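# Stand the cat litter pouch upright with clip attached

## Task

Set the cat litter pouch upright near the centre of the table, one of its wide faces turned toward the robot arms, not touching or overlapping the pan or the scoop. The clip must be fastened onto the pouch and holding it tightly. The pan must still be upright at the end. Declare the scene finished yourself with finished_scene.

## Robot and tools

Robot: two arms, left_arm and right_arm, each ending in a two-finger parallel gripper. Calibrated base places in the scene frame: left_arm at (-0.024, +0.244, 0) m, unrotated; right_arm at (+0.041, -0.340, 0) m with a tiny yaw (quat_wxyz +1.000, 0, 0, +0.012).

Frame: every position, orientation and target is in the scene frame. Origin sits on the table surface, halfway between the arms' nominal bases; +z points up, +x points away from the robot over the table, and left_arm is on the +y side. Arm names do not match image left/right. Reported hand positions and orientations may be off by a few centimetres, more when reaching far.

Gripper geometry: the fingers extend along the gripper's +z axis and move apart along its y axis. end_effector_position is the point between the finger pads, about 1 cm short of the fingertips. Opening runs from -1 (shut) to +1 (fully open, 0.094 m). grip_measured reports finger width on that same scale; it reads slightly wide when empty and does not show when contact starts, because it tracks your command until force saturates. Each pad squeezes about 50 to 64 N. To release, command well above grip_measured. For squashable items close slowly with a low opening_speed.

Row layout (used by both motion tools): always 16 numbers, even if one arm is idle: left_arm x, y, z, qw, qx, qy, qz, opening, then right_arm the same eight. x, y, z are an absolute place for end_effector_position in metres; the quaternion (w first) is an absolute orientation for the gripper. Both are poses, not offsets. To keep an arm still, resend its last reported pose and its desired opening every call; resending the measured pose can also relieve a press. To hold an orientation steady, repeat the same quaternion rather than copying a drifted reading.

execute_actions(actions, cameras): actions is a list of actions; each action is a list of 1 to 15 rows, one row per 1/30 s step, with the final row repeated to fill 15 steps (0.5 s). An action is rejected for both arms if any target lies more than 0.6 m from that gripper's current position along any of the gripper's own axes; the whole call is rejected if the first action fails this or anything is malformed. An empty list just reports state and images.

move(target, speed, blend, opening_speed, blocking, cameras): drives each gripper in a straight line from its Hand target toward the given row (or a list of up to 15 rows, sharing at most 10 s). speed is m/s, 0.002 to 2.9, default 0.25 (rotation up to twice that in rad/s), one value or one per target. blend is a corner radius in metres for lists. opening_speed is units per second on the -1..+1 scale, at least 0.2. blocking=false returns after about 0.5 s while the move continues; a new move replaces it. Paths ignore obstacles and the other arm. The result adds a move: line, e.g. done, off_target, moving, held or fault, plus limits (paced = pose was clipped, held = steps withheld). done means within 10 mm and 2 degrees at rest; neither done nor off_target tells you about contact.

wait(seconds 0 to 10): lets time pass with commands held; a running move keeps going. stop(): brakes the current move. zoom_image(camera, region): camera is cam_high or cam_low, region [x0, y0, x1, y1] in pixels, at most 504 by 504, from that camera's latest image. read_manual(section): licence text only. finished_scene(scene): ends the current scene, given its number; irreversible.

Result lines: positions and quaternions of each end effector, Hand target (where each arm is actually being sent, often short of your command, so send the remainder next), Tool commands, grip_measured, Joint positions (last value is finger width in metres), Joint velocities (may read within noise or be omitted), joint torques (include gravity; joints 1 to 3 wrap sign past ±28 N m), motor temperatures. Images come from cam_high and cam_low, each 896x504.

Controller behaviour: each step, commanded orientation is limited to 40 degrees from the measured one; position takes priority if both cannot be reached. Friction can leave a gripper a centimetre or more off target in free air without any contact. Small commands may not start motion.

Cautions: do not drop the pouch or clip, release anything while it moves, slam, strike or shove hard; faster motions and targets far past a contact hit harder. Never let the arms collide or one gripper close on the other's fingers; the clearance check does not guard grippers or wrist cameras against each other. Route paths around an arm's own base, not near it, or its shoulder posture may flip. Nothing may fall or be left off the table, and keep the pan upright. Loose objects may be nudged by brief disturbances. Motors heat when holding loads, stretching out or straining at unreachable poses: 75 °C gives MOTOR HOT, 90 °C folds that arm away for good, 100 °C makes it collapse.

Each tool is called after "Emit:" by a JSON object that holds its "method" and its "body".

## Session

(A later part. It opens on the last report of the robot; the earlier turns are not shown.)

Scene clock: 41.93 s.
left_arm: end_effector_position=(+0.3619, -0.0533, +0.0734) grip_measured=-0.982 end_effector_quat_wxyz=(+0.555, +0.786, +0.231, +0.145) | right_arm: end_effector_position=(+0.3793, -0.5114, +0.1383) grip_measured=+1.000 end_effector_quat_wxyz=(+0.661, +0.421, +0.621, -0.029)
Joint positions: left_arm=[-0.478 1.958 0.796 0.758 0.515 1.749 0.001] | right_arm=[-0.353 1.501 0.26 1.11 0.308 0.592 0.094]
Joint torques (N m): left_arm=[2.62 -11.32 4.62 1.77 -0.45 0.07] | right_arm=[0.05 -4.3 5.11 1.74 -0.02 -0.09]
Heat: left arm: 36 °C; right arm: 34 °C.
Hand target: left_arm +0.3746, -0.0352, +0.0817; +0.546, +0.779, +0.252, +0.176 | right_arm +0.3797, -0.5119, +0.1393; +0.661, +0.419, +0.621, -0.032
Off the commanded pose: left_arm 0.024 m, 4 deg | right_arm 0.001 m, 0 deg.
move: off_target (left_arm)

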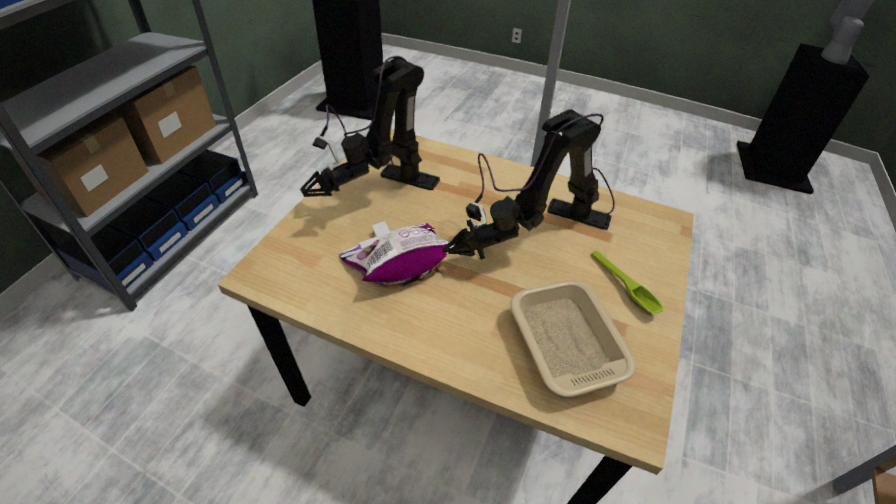

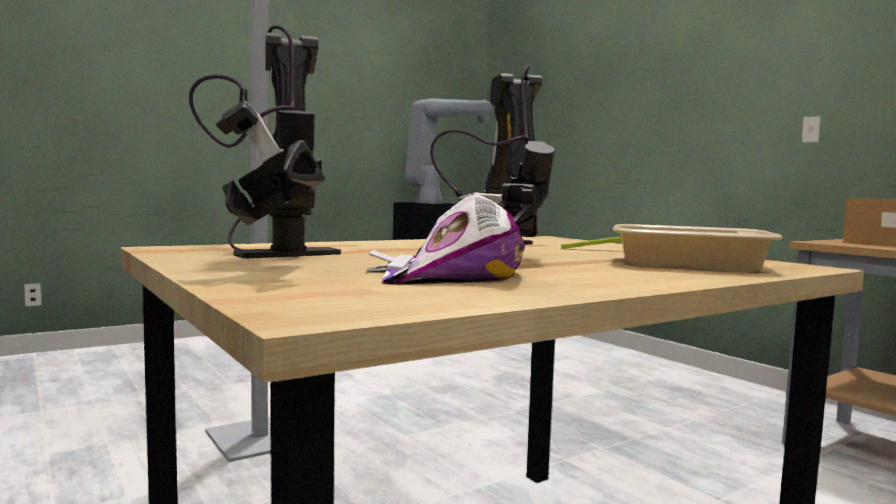

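Emit:
{"method": "move", "body": {"target": [[0.435, 0.07, 0.085, 0.554,0.7912,0.212,0.1484, -1, 0.3797, -0.5119, 0.1393, 0.661, 0.419, 0.621, -0.032, 1]], "speed": 0.06}}

Emit:
{"method": "zoom_image", "body": {"camera": "cam_high", "region": [350, 180, 550, 320]}}

Scene clock: 44.63 s.
left_arm: end_effector_position=(+0.4114, +0.0545, +0.0782) grip_measured=-0.983 end_effector_quat_wxyz=(+0.561, +0.795, +0.202, +0.109) | right_arm: end_effector_position=(+0.3793, -0.5114, +0.1383) grip_measured=+1.000 end_effector_quat_wxyz=(+0.661, +0.421, +0.621, -0.029)
Joint positions: left_arm=[-0.108 2 0.978 0.405 0.928 2.03 0.001] | right_arm=[-0.353 1.501 0.26 1.11 0.308 0.592 0.094]
Joint torques (N m): left_arm=[2.41 -8.32 8.77 1.88 -0.2 0.01] | right_arm=[-0.06 -4.45 4.94 1.72 0 -0.07]
Heat: left arm: 36 °C; right arm: 35 °C.
Hand target: left_arm +0.4333, +0.0709, +0.0857; +0.554, +0.791, +0.212, +0.148 | right_arm +0.3797, -0.5119, +0.1393; +0.661, +0.419, +0.621, -0.032
Off the commanded pose: left_arm 0.029 m, 5 deg | right_arm 0.001 m, 0 deg.
move: off_target (left_arm)

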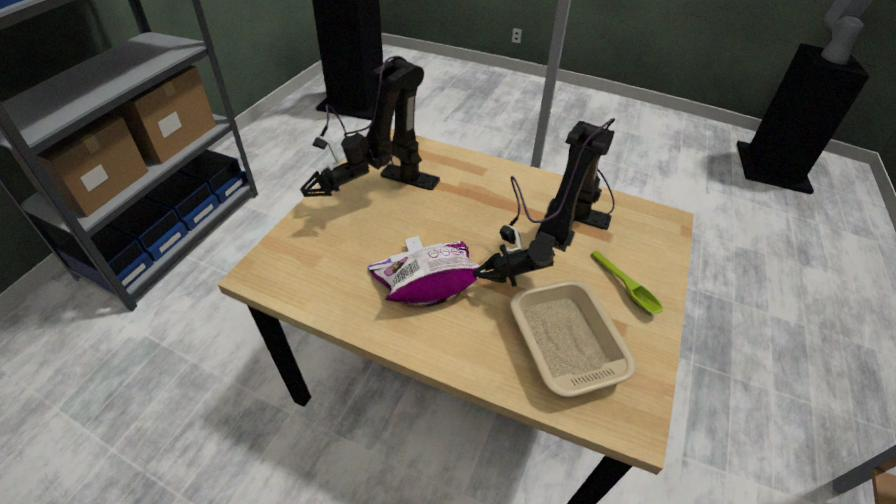

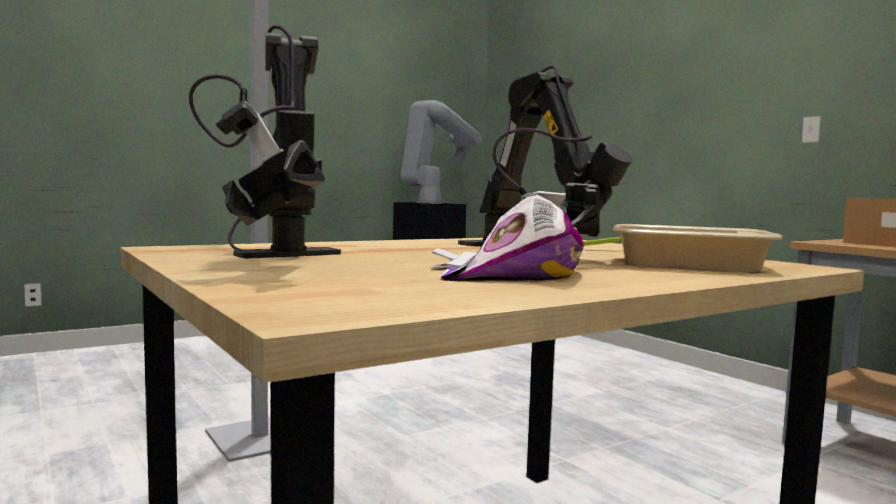

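Scaled by 2.520.

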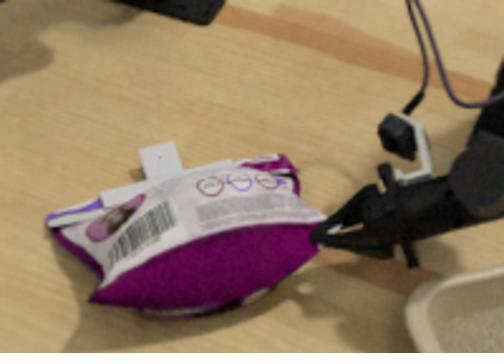

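Emit:
{"method": "move", "body": {"target": [[0.413, 0.056, 0.080, 0.561,0.795,0.202,0.109, -1, 0.3797, -0.5119, 0.1393, 0.661, 0.419, 0.621, -0.032, 1],[0.413, 0.056, 0.080, 0.561,0.795,0.202,0.109, -0.2, 0.3797, -0.5119, 0.1393, 0.661, 0.419, 0.621, -0.032, 1],[0.393, 0.115, 0.105, 0.561,0.795,0.202,0.109, -0.2, 0.3797, -0.5119, 0.1393, 0.661, 0.419, 0.621, -0.032, 1],[0.33, 0.22, 0.25, 0.45,0.7,0.46,0.3, -0.2, 0.3797, -0.5119, 0.1393, 0.661, 0.419, 0.621, -0.032, 1]], "speed": [0.06,0.06,0.08,0.15], "opening_speed": 0.4}}

Emit:
{"method": "zoom_image", "body": {"camera": "cam_high", "region": [350, 210, 510, 320]}}

Emit:
{"method": "zoom_image", "body": {"camera": "cam_low", "region": [420, 180, 620, 290]}}

Scene clock: 52.17 s.
left_arm: end_effector_position=(+0.3312, +0.2179, +0.2405) grip_measured=-0.201 end_effector_quat_wxyz=(+0.449, +0.707, +0.457, +0.298) | right_arm: end_effector_position=(+0.3793, -0.5114, +0.1383) grip_measured=+1.000 end_effector_quat_wxyz=(+0.661, +0.421, +0.621, -0.029)
Joint positions: left_arm=[0.18 1.084 0.833 -0.254 0.531 1.857 0.038] | right_arm=[-0.353 1.501 0.26 1.11 0.308 0.592 0.094]
Joint torques (N m): left_arm=[0.4 -3.25 9.66 1.58 0.12 -0.1] | right_arm=[-0.05 -4.23 5.05 1.74 0.03 -0.11]
Heat: left arm: 37 °C; right arm: 35 °C.
Hand target: left_arm +0.3299, +0.2199, +0.2499; +0.452, +0.702, +0.461, +0.301 | right_arm +0.3797, -0.5119, +0.1393; +0.661, +0.419, +0.621, -0.032
Off the commanded pose: left_arm 0.010 m, 1 deg | right_arm 0.001 m, 0 deg.
move: done

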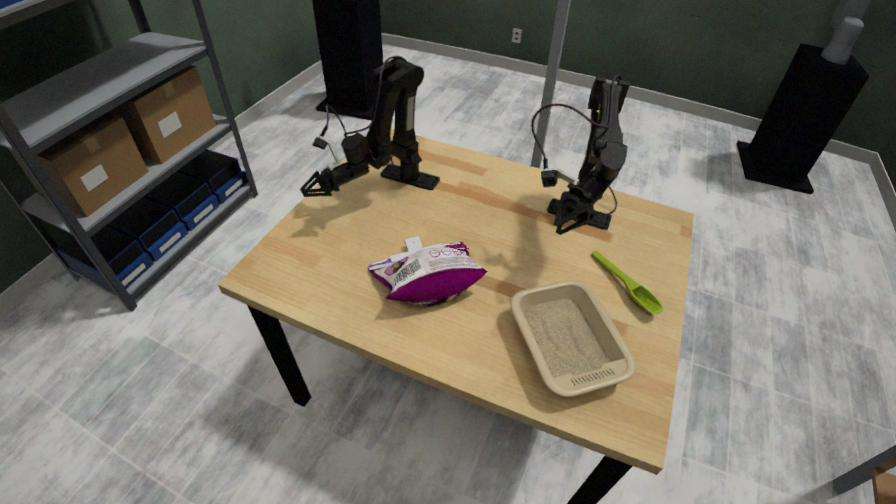

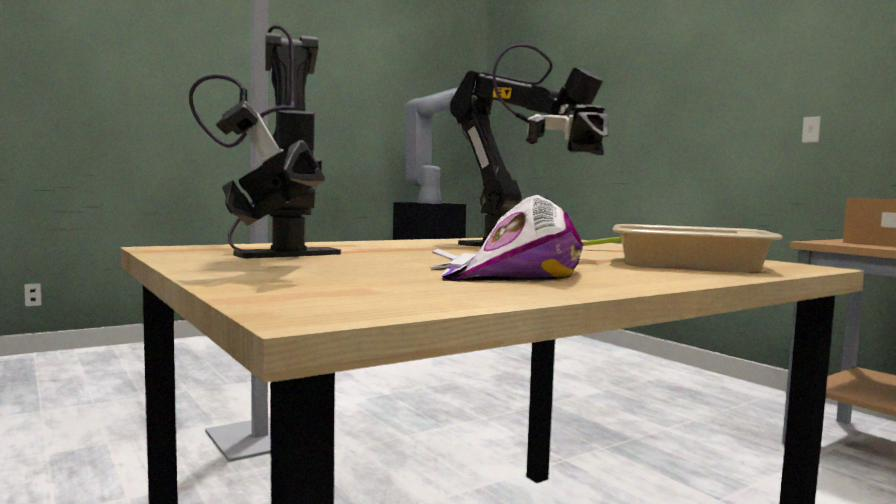

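Scaled by 3.150.

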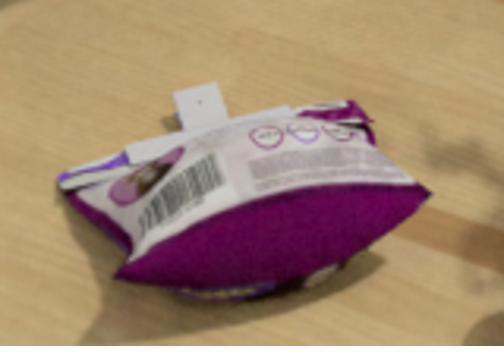

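Scaled by 2.520.

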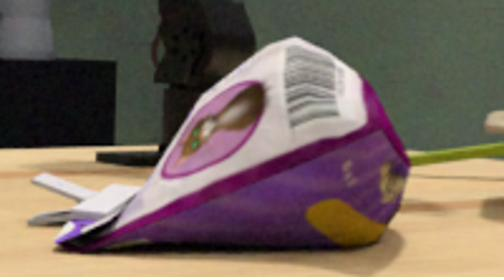

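Emit:
{"method": "move", "body": {"target": [[0.33, 0.22, 0.25, 0.452,0.702,0.461,0.301, -0.2, 0.32, -0.40, 0.2, 0.383, 0, 0.924, 0, -0.12],[0.33, 0.22, 0.25, 0.452,0.702,0.461,0.301, -0.2, 0.385, -0.277, 0.07, 0.5133,-0.733,0.3655,-0.2559, -0.12]], "blend": [0.04,0], "speed": 0.22}}

Emit:
{"method": "zoom_image", "body": {"camera": "cam_high", "region": [340, 200, 500, 320]}}

Emit:
{"method": "zoom_image", "body": {"camera": "cam_low", "region": [380, 160, 600, 290]}}

Scene clock: 60.87 s.
left_arm: end_effector_position=(+0.3312, +0.2181, +0.2404) grip_measured=-0.201 end_effector_quat_wxyz=(+0.449, +0.707, +0.457, +0.298) | right_arm: end_effector_position=(+0.3818, -0.2815, +0.0677) grip_measured=-0.118 end_effector_quat_wxyz=(-0.506, +0.732, -0.373, +0.263)
Joint positions: left_arm=[0.18 1.084 0.833 -0.255 0.53 1.856 0.038] | right_arm=[-0.216 1.578 0.285 0.796 -0.748 -1.933 0.041]
Joint torques (N m): left_arm=[0.44 -3.25 9.43 1.65 0.16 -0.12] | right_arm=[0.65 -3.55 5.78 1.49 -0.47 0.04]
Heat: left arm: 39 °C; right arm: 36 °C.
Hand target: left_arm +0.3300, +0.2200, +0.2499; +0.452, +0.702, +0.461, +0.301 | right_arm +0.3848, -0.2770, +0.0700; -0.513, +0.733, -0.365, +0.256
Off the commanded pose: left_arm 0.010 m, 1 deg | right_arm 0.006 m, 1 deg.
move: done

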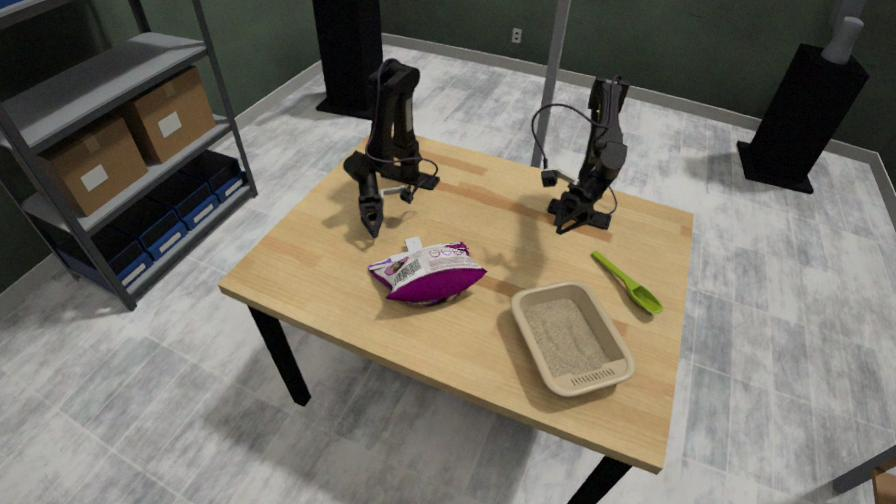

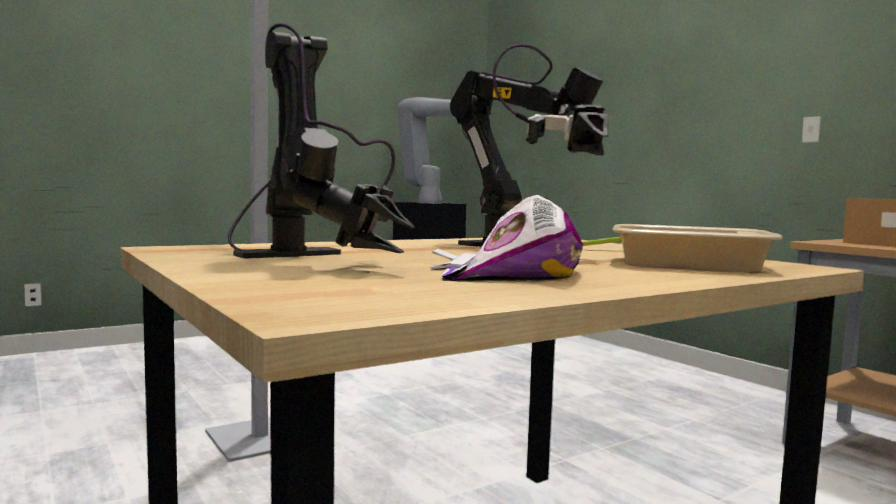

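Scaled by 3.150.

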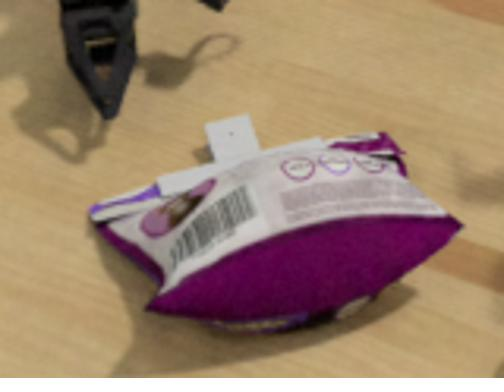

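Scaled by 2.291.

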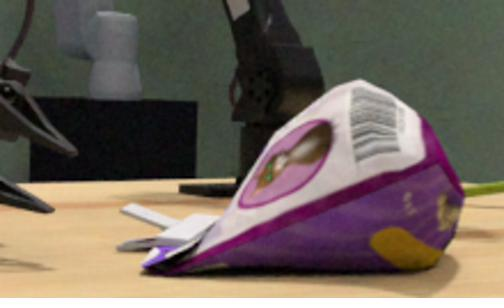

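Emit:
{"method": "move", "body": {"target": [[0.33, 0.22, 0.25, 0.452,0.702,0.461,0.301, -0.2, 0.388, -0.275, 0.030, 0.5133,-0.733,0.3655,-0.2559, -0.12],[0.33, 0.22, 0.25, 0.452,0.702,0.461,0.301, -0.2, 0.388, -0.275, 0.018, 0.5133,-0.733,0.3655,-0.2559, -0.12]], "speed": [0.08,0.03]}}

Emit:
{"method": "zoom_image", "body": {"camera": "cam_high", "region": [340, 210, 440, 300]}}

Emit:
{"method": "zoom_image", "body": {"camera": "cam_low", "region": [360, 200, 520, 290]}}

Scene clock: 62.60 s.
left_arm: end_effector_position=(+0.3312, +0.2181, +0.2404) grip_measured=-0.201 end_effector_quat_wxyz=(+0.449, +0.707, +0.457, +0.298) | right_arm: end_effector_position=(+0.3939, -0.2788, +0.0329) grip_measured=-0.118 end_effector_quat_wxyz=(-0.518, +0.729, -0.346, +0.285)
Joint positions: left_arm=[0.18 1.084 0.833 -0.255 0.53 1.856 0.038] | right_arm=[-0.205 1.94 0.285 1.228 -0.758 -1.935 0.041]
Joint torques (N m): left_arm=[0.47 -3.12 9.39 1.62 0.14 -0.14] | right_arm=[0.59 -4.23 2.28 1.27 -0.23 0.14]
Heat: left arm: 39 °C; right arm: 36 °C.
Hand target: left_arm +0.3300, +0.2200, +0.2499; +0.452, +0.702, +0.461, +0.301 | right_arm +0.3874, -0.2751, +0.0186; -0.513, +0.733, -0.365, +0.256
Off the commanded pose: left_arm 0.010 m, 1 deg | right_arm 0.016 m, 4 deg.
move: off_target (right_arm)

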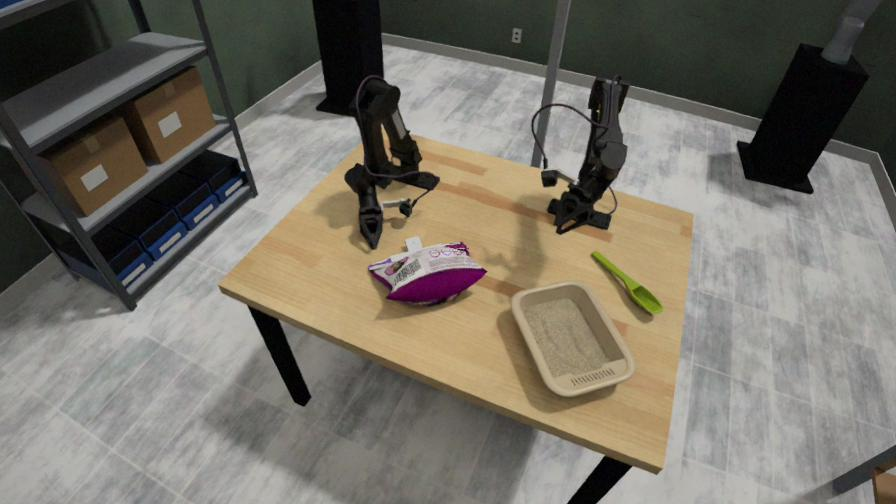

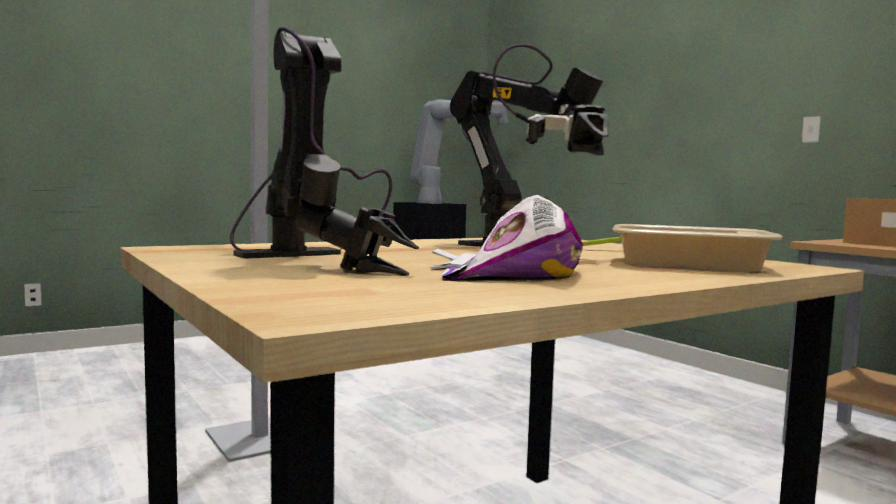

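Scaled by 5.040.

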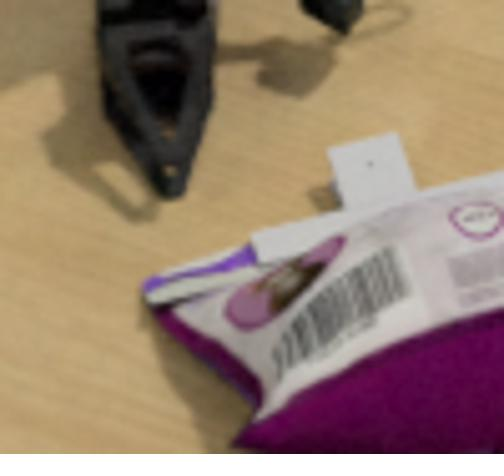

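Scaled by 3.150.

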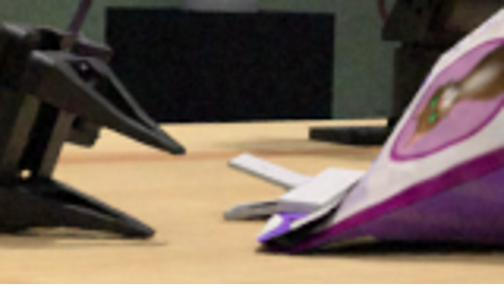

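Emit:
{"method": "move", "body": {"target": [[0.33, 0.22, 0.25, 0.452,0.702,0.461,0.301, -0.2, 0.415, -0.256, 0.025, 0.5133,-0.733,0.3655,-0.2559, -0.12]], "speed": 0.04}}

Emit:
{"method": "zoom_image", "body": {"camera": "cam_high", "region": [340, 210, 440, 300]}}

Emit:
{"method": "zoom_image", "body": {"camera": "cam_low", "region": [380, 210, 500, 290]}}

Scene clock: 64.07 s.
left_arm: end_effector_position=(+0.3312, +0.2181, +0.2404) grip_measured=-0.201 end_effector_quat_wxyz=(+0.449, +0.707, +0.457, +0.298) | right_arm: end_effector_position=(+0.4149, -0.2586, +0.0341) grip_measured=-0.118 end_effector_quat_wxyz=(-0.516, +0.731, -0.351, +0.276)
Joint positions: left_arm=[0.18 1.084 0.833 -0.255 0.53 1.856 0.038] | right_arm=[-0.107 1.946 0.364 1.167 -0.672 -1.88 0.041]
Joint torques (N m): left_arm=[0.64 -3.4 9.59 1.64 0.12 -0.11] | right_arm=[0.66 -4.94 4.25 1.32 -0.22 0.18]
Heat: left arm: 40 °C; right arm: 36 °C.
Hand target: left_arm +0.3300, +0.2200, +0.2499; +0.452, +0.702, +0.461, +0.301 | right_arm +0.4147, -0.2561, +0.0253; -0.513, +0.733, -0.365, +0.257
Off the commanded pose: left_arm 0.010 m, 1 deg | right_arm 0.009 m, 3 deg.
move: off_target (right_arm)

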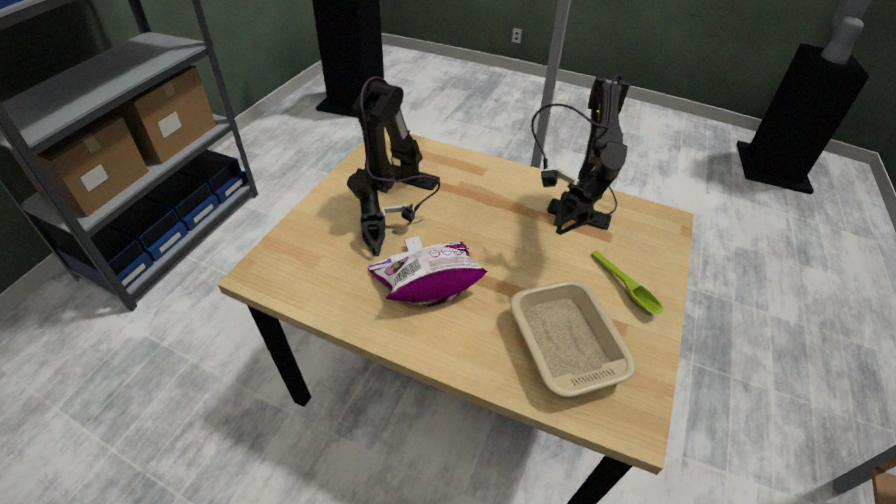

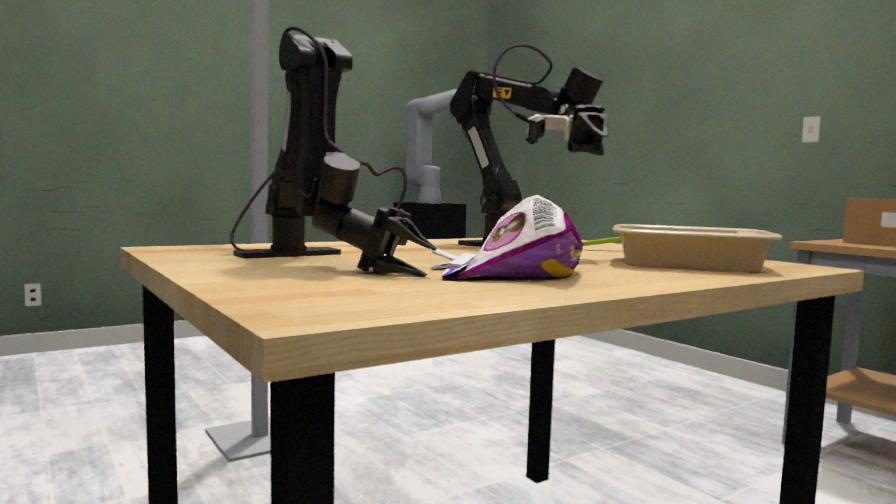

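Scaled by 5.040.

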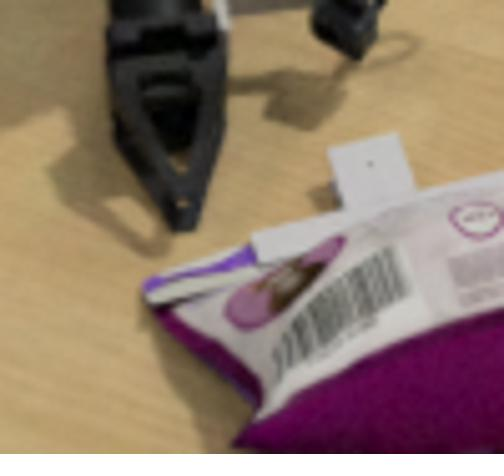

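Scaled by 4.200.

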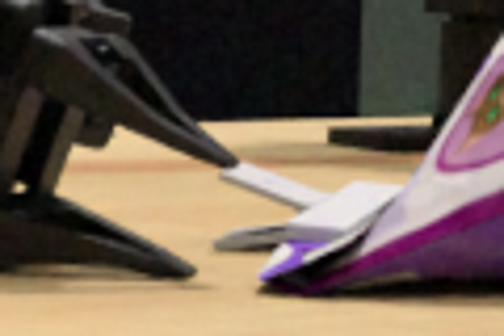

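Emit:
{"method": "move", "body": {"target": [[0.33, 0.22, 0.25, 0.452,0.702,0.461,0.301, -0.2, 0.438, -0.239, 0.026, 0.5133,-0.733,0.3655,-0.2559, -0.12]], "speed": 0.04}}

Emit:
{"method": "zoom_image", "body": {"camera": "cam_high", "region": [340, 210, 440, 300]}}

Emit:
{"method": "zoom_image", "body": {"camera": "cam_low", "region": [380, 210, 500, 290]}}

Scene clock: 65.43 s.
left_arm: end_effector_position=(+0.3312, +0.2181, +0.2404) grip_measured=-0.201 end_effector_quat_wxyz=(+0.449, +0.707, +0.458, +0.298) | right_arm: end_effector_position=(+0.4374, -0.2420, +0.0347) grip_measured=-0.118 end_effector_quat_wxyz=(-0.516, +0.731, -0.353, +0.274)
Joint positions: left_arm=[0.18 1.084 0.833 -0.255 0.53 1.856 0.038] | right_arm=[-0.036 1.98 0.452 1.132 -0.607 -1.843 0.041]
Joint torques (N m): left_arm=[0.7 -3.38 9.69 1.64 0.16 -0.17] | right_arm=[0.51 -5.48 4.23 1.39 -0.19 0.14]
Heat: left arm: 40 °C; right arm: 36 °C.
Hand target: left_arm +0.3300, +0.2200, +0.2499; +0.452, +0.702, +0.461, +0.301 | right_arm +0.4376, -0.2391, +0.0261; -0.513, +0.733, -0.366, +0.256
Off the commanded pose: left_arm 0.010 m, 1 deg | right_arm 0.009 m, 3 deg.
move: off_target (right_arm)

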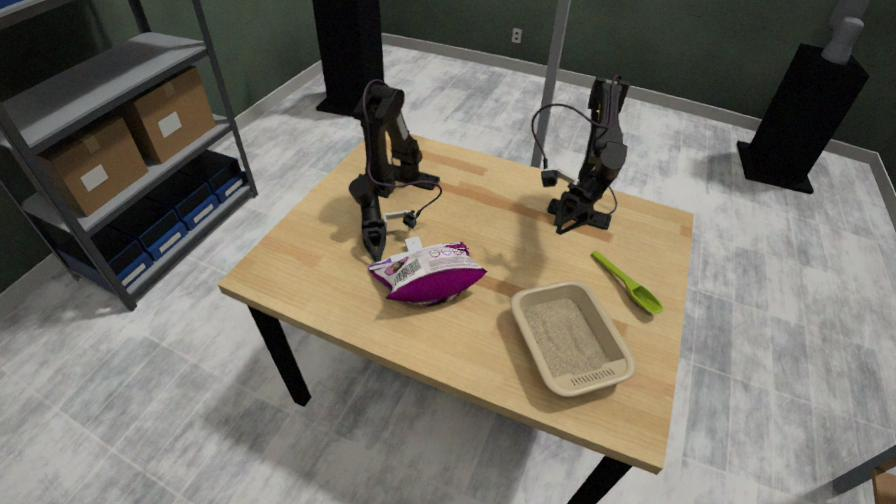

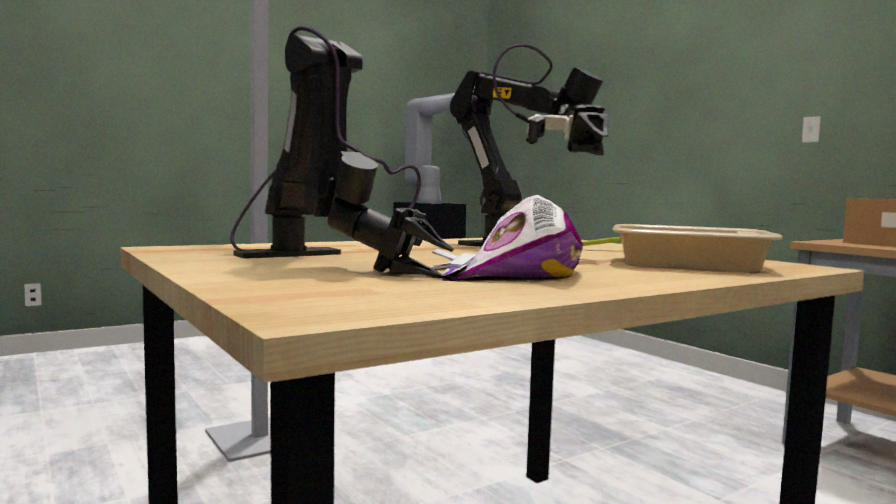

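Scaled by 5.040.

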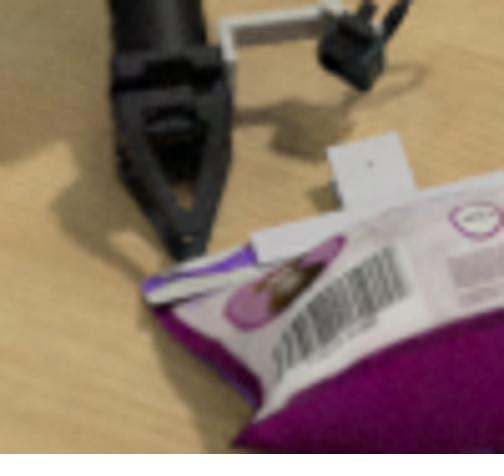

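Scaled by 4.200.

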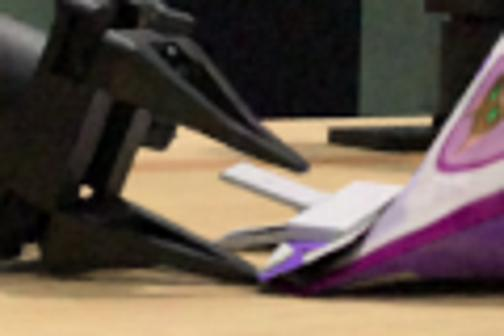

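Emit:
{"method": "move", "body": {"target": [[0.33, 0.22, 0.25, 0.452,0.702,0.461,0.301, -0.2, 0.458, -0.221, 0.026, 0.5133,-0.733,0.3655,-0.2559, -0.12]], "speed": 0.03}}

Emit:
{"method": "zoom_image", "body": {"camera": "cam_high", "region": [340, 210, 440, 300]}}

Emit:
{"method": "zoom_image", "body": {"camera": "cam_low", "region": [380, 210, 500, 290]}}

Scene clock: 66.87 s.
left_arm: end_effector_position=(+0.3312, +0.2181, +0.2404) grip_measured=-0.201 end_effector_quat_wxyz=(+0.449, +0.707, +0.458, +0.298) | right_arm: end_effector_position=(+0.4564, -0.2247, +0.0353) grip_measured=-0.118 end_effector_quat_wxyz=(-0.518, +0.730, -0.354, +0.272)
Joint positions: left_arm=[0.18 1.084 0.833 -0.255 0.53 1.856 0.038] | right_arm=[0.025 2.017 0.531 1.106 -0.552 -1.81 0.041]
Joint torques (N m): left_arm=[0.5 -3.33 9.57 1.66 0.13 -0.16] | right_arm=[0.81 -5.72 5.14 1.4 -0.15 0.21]
Heat: left arm: 40 °C; right arm: 36 °C.
Hand target: left_arm +0.3300, +0.2200, +0.2499; +0.452, +0.702, +0.461, +0.301 | right_arm +0.4575, -0.2211, +0.0262; -0.513, +0.733, -0.365, +0.256
Off the commanded pose: left_arm 0.010 m, 1 deg | right_arm 0.010 m, 2 deg.
move: done

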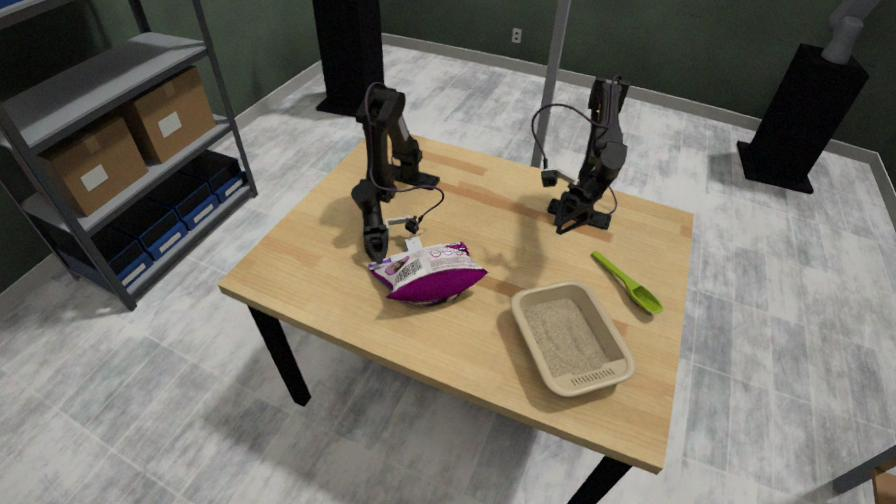

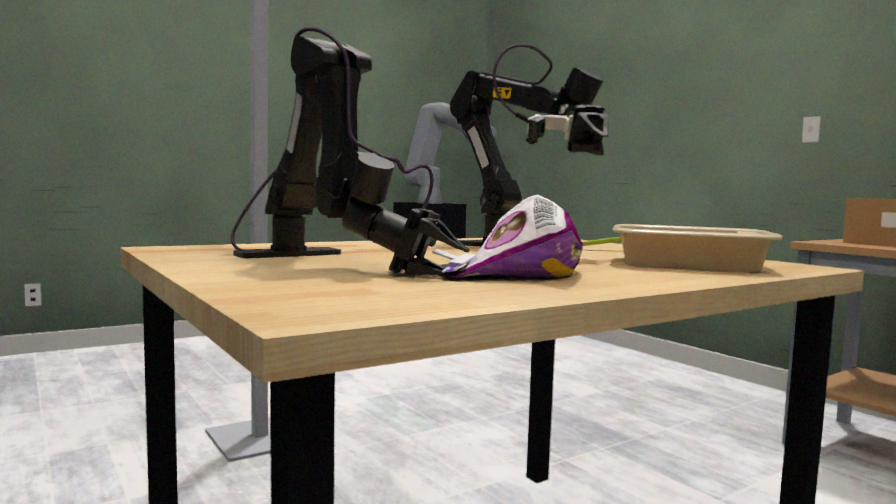

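Scaled by 5.040.

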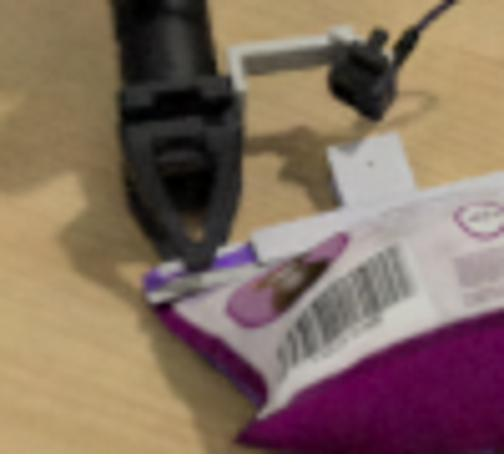

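Scaled by 4.200.

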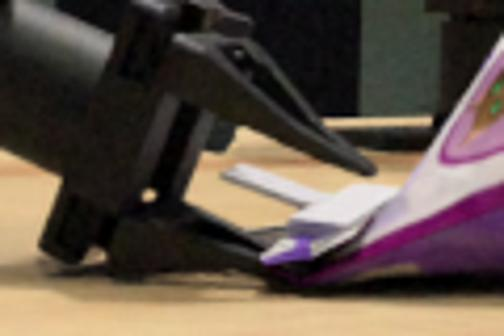

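Emit:
{"method": "move", "body": {"target": [[0.33, 0.22, 0.25, 0.452,0.702,0.461,0.301, -0.2, 0.463, -0.2165, 0.026, 0.5133,-0.733,0.3655,-0.2559, -0.12]], "speed": 0.03}}

Emit:
{"method": "zoom_image", "body": {"camera": "cam_high", "region": [340, 210, 440, 300]}}

Emit:
{"method": "zoom_image", "body": {"camera": "cam_low", "region": [380, 210, 500, 290]}}

Scene clock: 67.87 s.
left_arm: end_effector_position=(+0.3312, +0.2181, +0.2404) grip_measured=-0.201 end_effector_quat_wxyz=(+0.449, +0.707, +0.458, +0.298) | right_arm: end_effector_position=(+0.4615, -0.2211, +0.0355) grip_measured=-0.118 end_effector_quat_wxyz=(-0.517, +0.729, -0.355, +0.273)
Joint positions: left_arm=[0.18 1.084 0.833 -0.255 0.53 1.856 0.038] | right_arm=[0.038 2.026 0.551 1.098 -0.538 -1.803 0.041]
Joint torques (N m): left_arm=[0.51 -3.44 9.42 1.68 0.14 -0.11] | right_arm=[0.99 -6.09 5.3 1.37 -0.18 0.13]
Heat: left arm: 40 °C; right arm: 36 °C.
Hand target: left_arm +0.3300, +0.2200, +0.2499; +0.452, +0.702, +0.461, +0.301 | right_arm +0.4626, -0.2166, +0.0263; -0.513, +0.733, -0.365, +0.256
Off the commanded pose: left_arm 0.010 m, 1 deg | right_arm 0.011 m, 2 deg.
move: off_target (right_arm)

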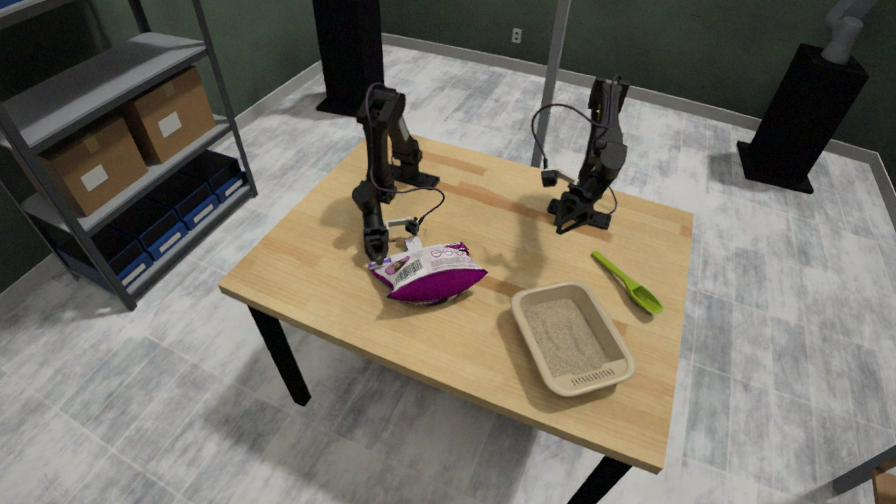

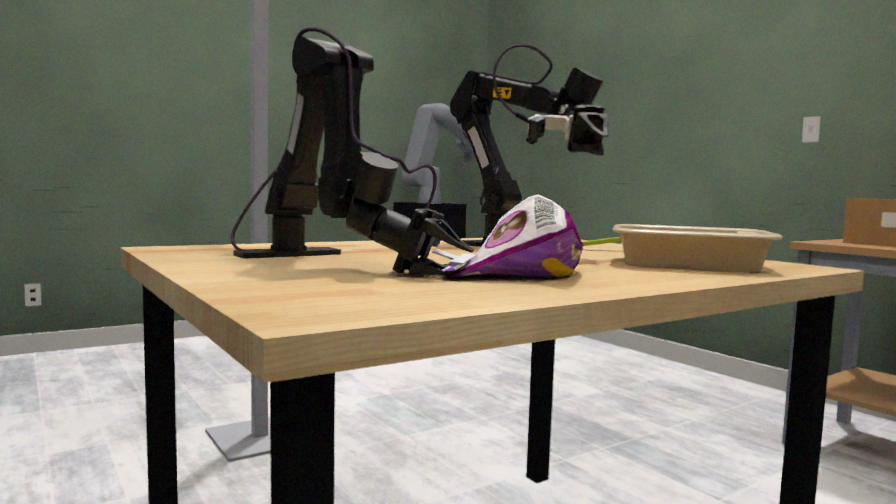

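Scaled by 5.040.

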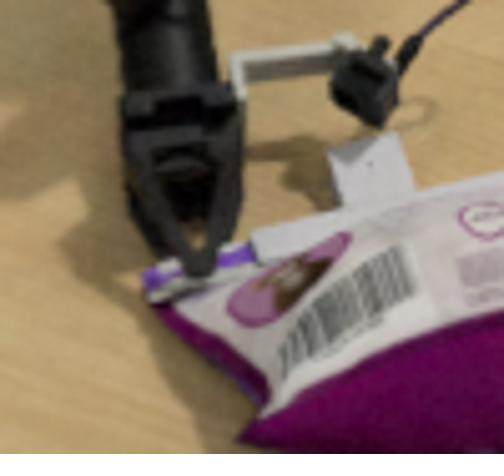

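Scaled by 4.200.

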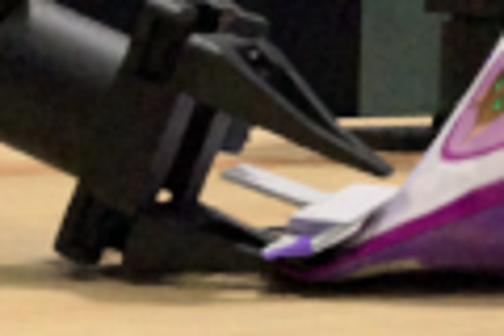

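Close gently.

Emit:
{"method": "move", "body": {"target": [[0.33, 0.22, 0.25, 0.452,0.702,0.461,0.301, -0.2, 0.462, -0.2175, 0.031, 0.5133,-0.733,0.3655,-0.2559, -1]], "opening_speed": 0.3}}

Emit:
{"method": "zoom_image", "body": {"camera": "cam_high", "region": [340, 210, 440, 300]}}

Emit:
{"method": "zoom_image", "body": {"camera": "cam_low", "region": [380, 210, 500, 290]}}

Scene clock: 71.20 s.
left_arm: end_effector_position=(+0.3312, +0.2181, +0.2404) grip_measured=-0.201 end_effector_quat_wxyz=(+0.449, +0.707, +0.458, +0.298) | right_arm: end_effector_position=(+0.4604, -0.2231, +0.0296) grip_measured=-0.978 end_effector_quat_wxyz=(-0.509, +0.732, -0.366, +0.267)
Joint positions: left_arm=[0.18 1.084 0.833 -0.255 0.53 1.856 0.038] | right_arm=[0.038 2.026 0.551 1.071 -0.525 -1.802 0.001]
Joint torques (N m): left_arm=[0.64 -3.26 9.68 1.66 0.2 -0.14] | right_arm=[1.07 -7.94 4.98 1.47 -0.32 0.08]
Heat: left arm: 40 °C; right arm: 36 °C.
Hand target: left_arm +0.3300, +0.2200, +0.2499; +0.452, +0.702, +0.461, +0.301 | right_arm +0.4619, -0.2175, +0.0312; -0.514, +0.733, -0.365, +0.256
Off the commanded pose: left_arm 0.010 m, 1 deg | right_arm 0.006 m, 1 deg.
move: done

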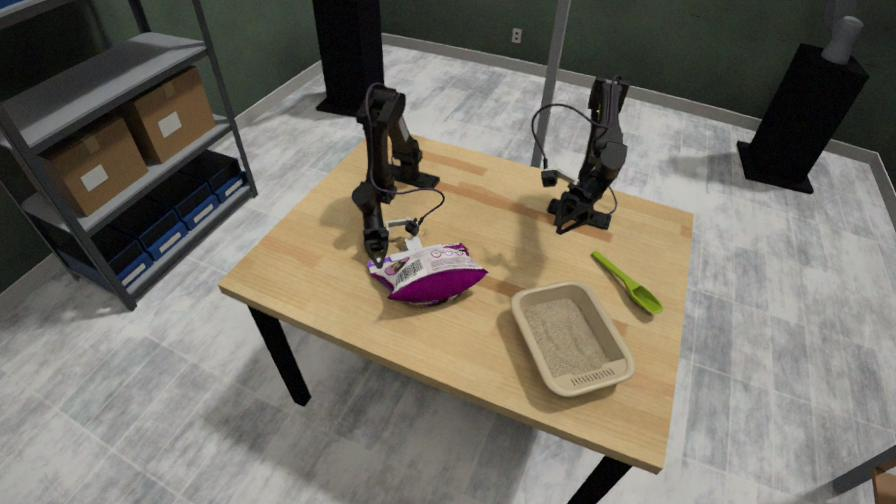

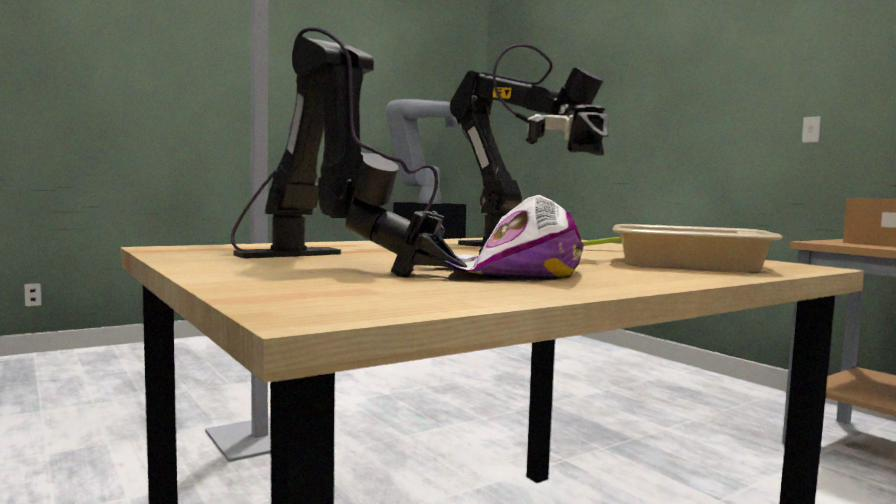

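Scaled by 5.040.

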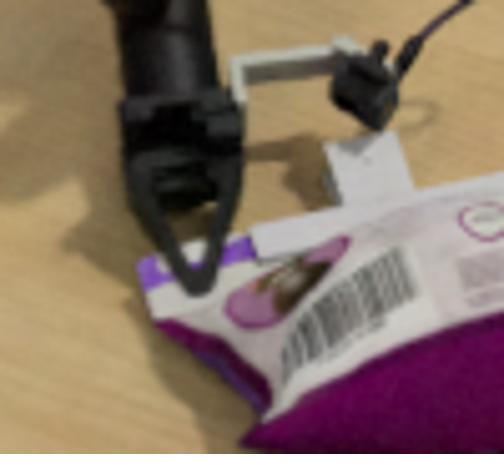

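Scaled by 4.200.

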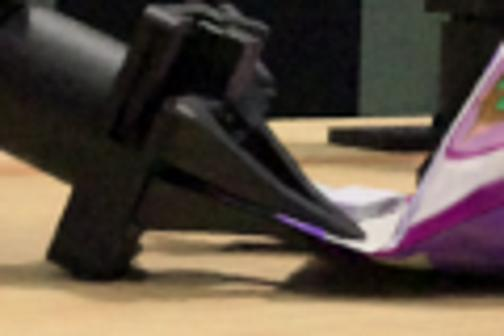

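Emit:
{"method": "move", "body": {"target": [[0.33, 0.22, 0.25, 0.452,0.702,0.461,0.301, -0.2, 0.470, -0.213, 0.088, 0.3425,-0.8268,0.4122,-0.1707, -1],[0.33, 0.22, 0.25, 0.452,0.702,0.461,0.301, -0.2, 0.483, -0.203, 0.143, 0.1875,-0.8454,0.4881,-0.1083, -1]], "speed": 0.05, "blend": [0.01,0]}}

Emit:
{"method": "zoom_image", "body": {"camera": "cam_high", "region": [340, 200, 500, 320]}}

Emit:
{"method": "zoom_image", "body": {"camera": "cam_low", "region": [380, 140, 640, 300]}}

Scene clock: 80.17 s.
left_arm: end_effector_position=(+0.3312, +0.2181, +0.2404) grip_measured=-0.201 end_effector_quat_wxyz=(+0.449, +0.707, +0.458, +0.298) | right_arm: end_effector_position=(+0.4774, -0.2041, +0.1273) grip_measured=-0.981 end_effector_quat_wxyz=(-0.178, +0.850, -0.485, +0.102)
Joint positions: left_arm=[0.18 1.084 0.833 -0.255 0.53 1.856 0.038] | right_arm=[0.232 1.913 1.624 -0.883 -0.11 -1.827 0.001]
Joint torques (N m): left_arm=[0.4 -3.12 9.4 1.66 0.16 -0.11] | right_arm=[-0.28 -9.8 10.51 0.62 -0.14 0.11]
Motor temperatures (°C): left_arm=[29 32 41 34 28 30 28] | right_arm=[27 37 36 35 26 27 28]
Heat: left arm: 41 °C; right arm: 37 °C.
Hand target: left_arm +0.3300, +0.2200, +0.2499; +0.452, +0.702, +0.461, +0.301 | right_arm +0.4826, -0.2031, +0.1430; -0.188, +0.845, -0.488, +0.109
Off the commanded pose: left_arm 0.010 m, 1 deg | right_arm 0.017 m, 1 deg.
move: off_target (right_arm)

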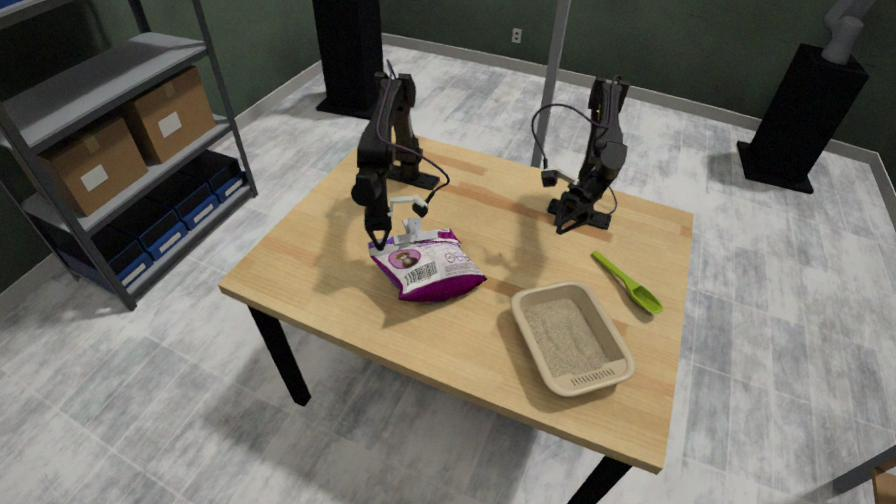

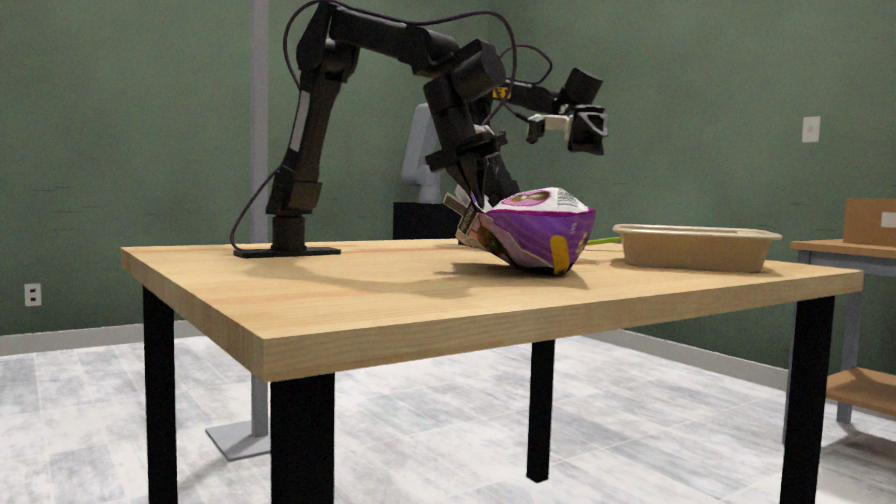

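Scaled by 3.150.

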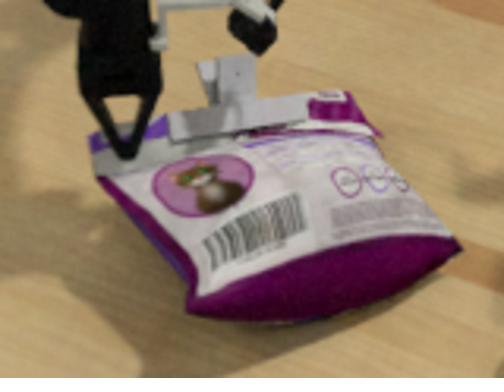

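Scaled by 1.938.

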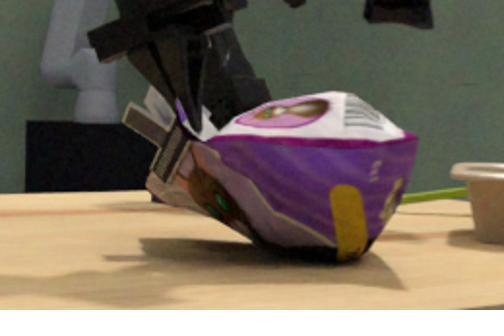

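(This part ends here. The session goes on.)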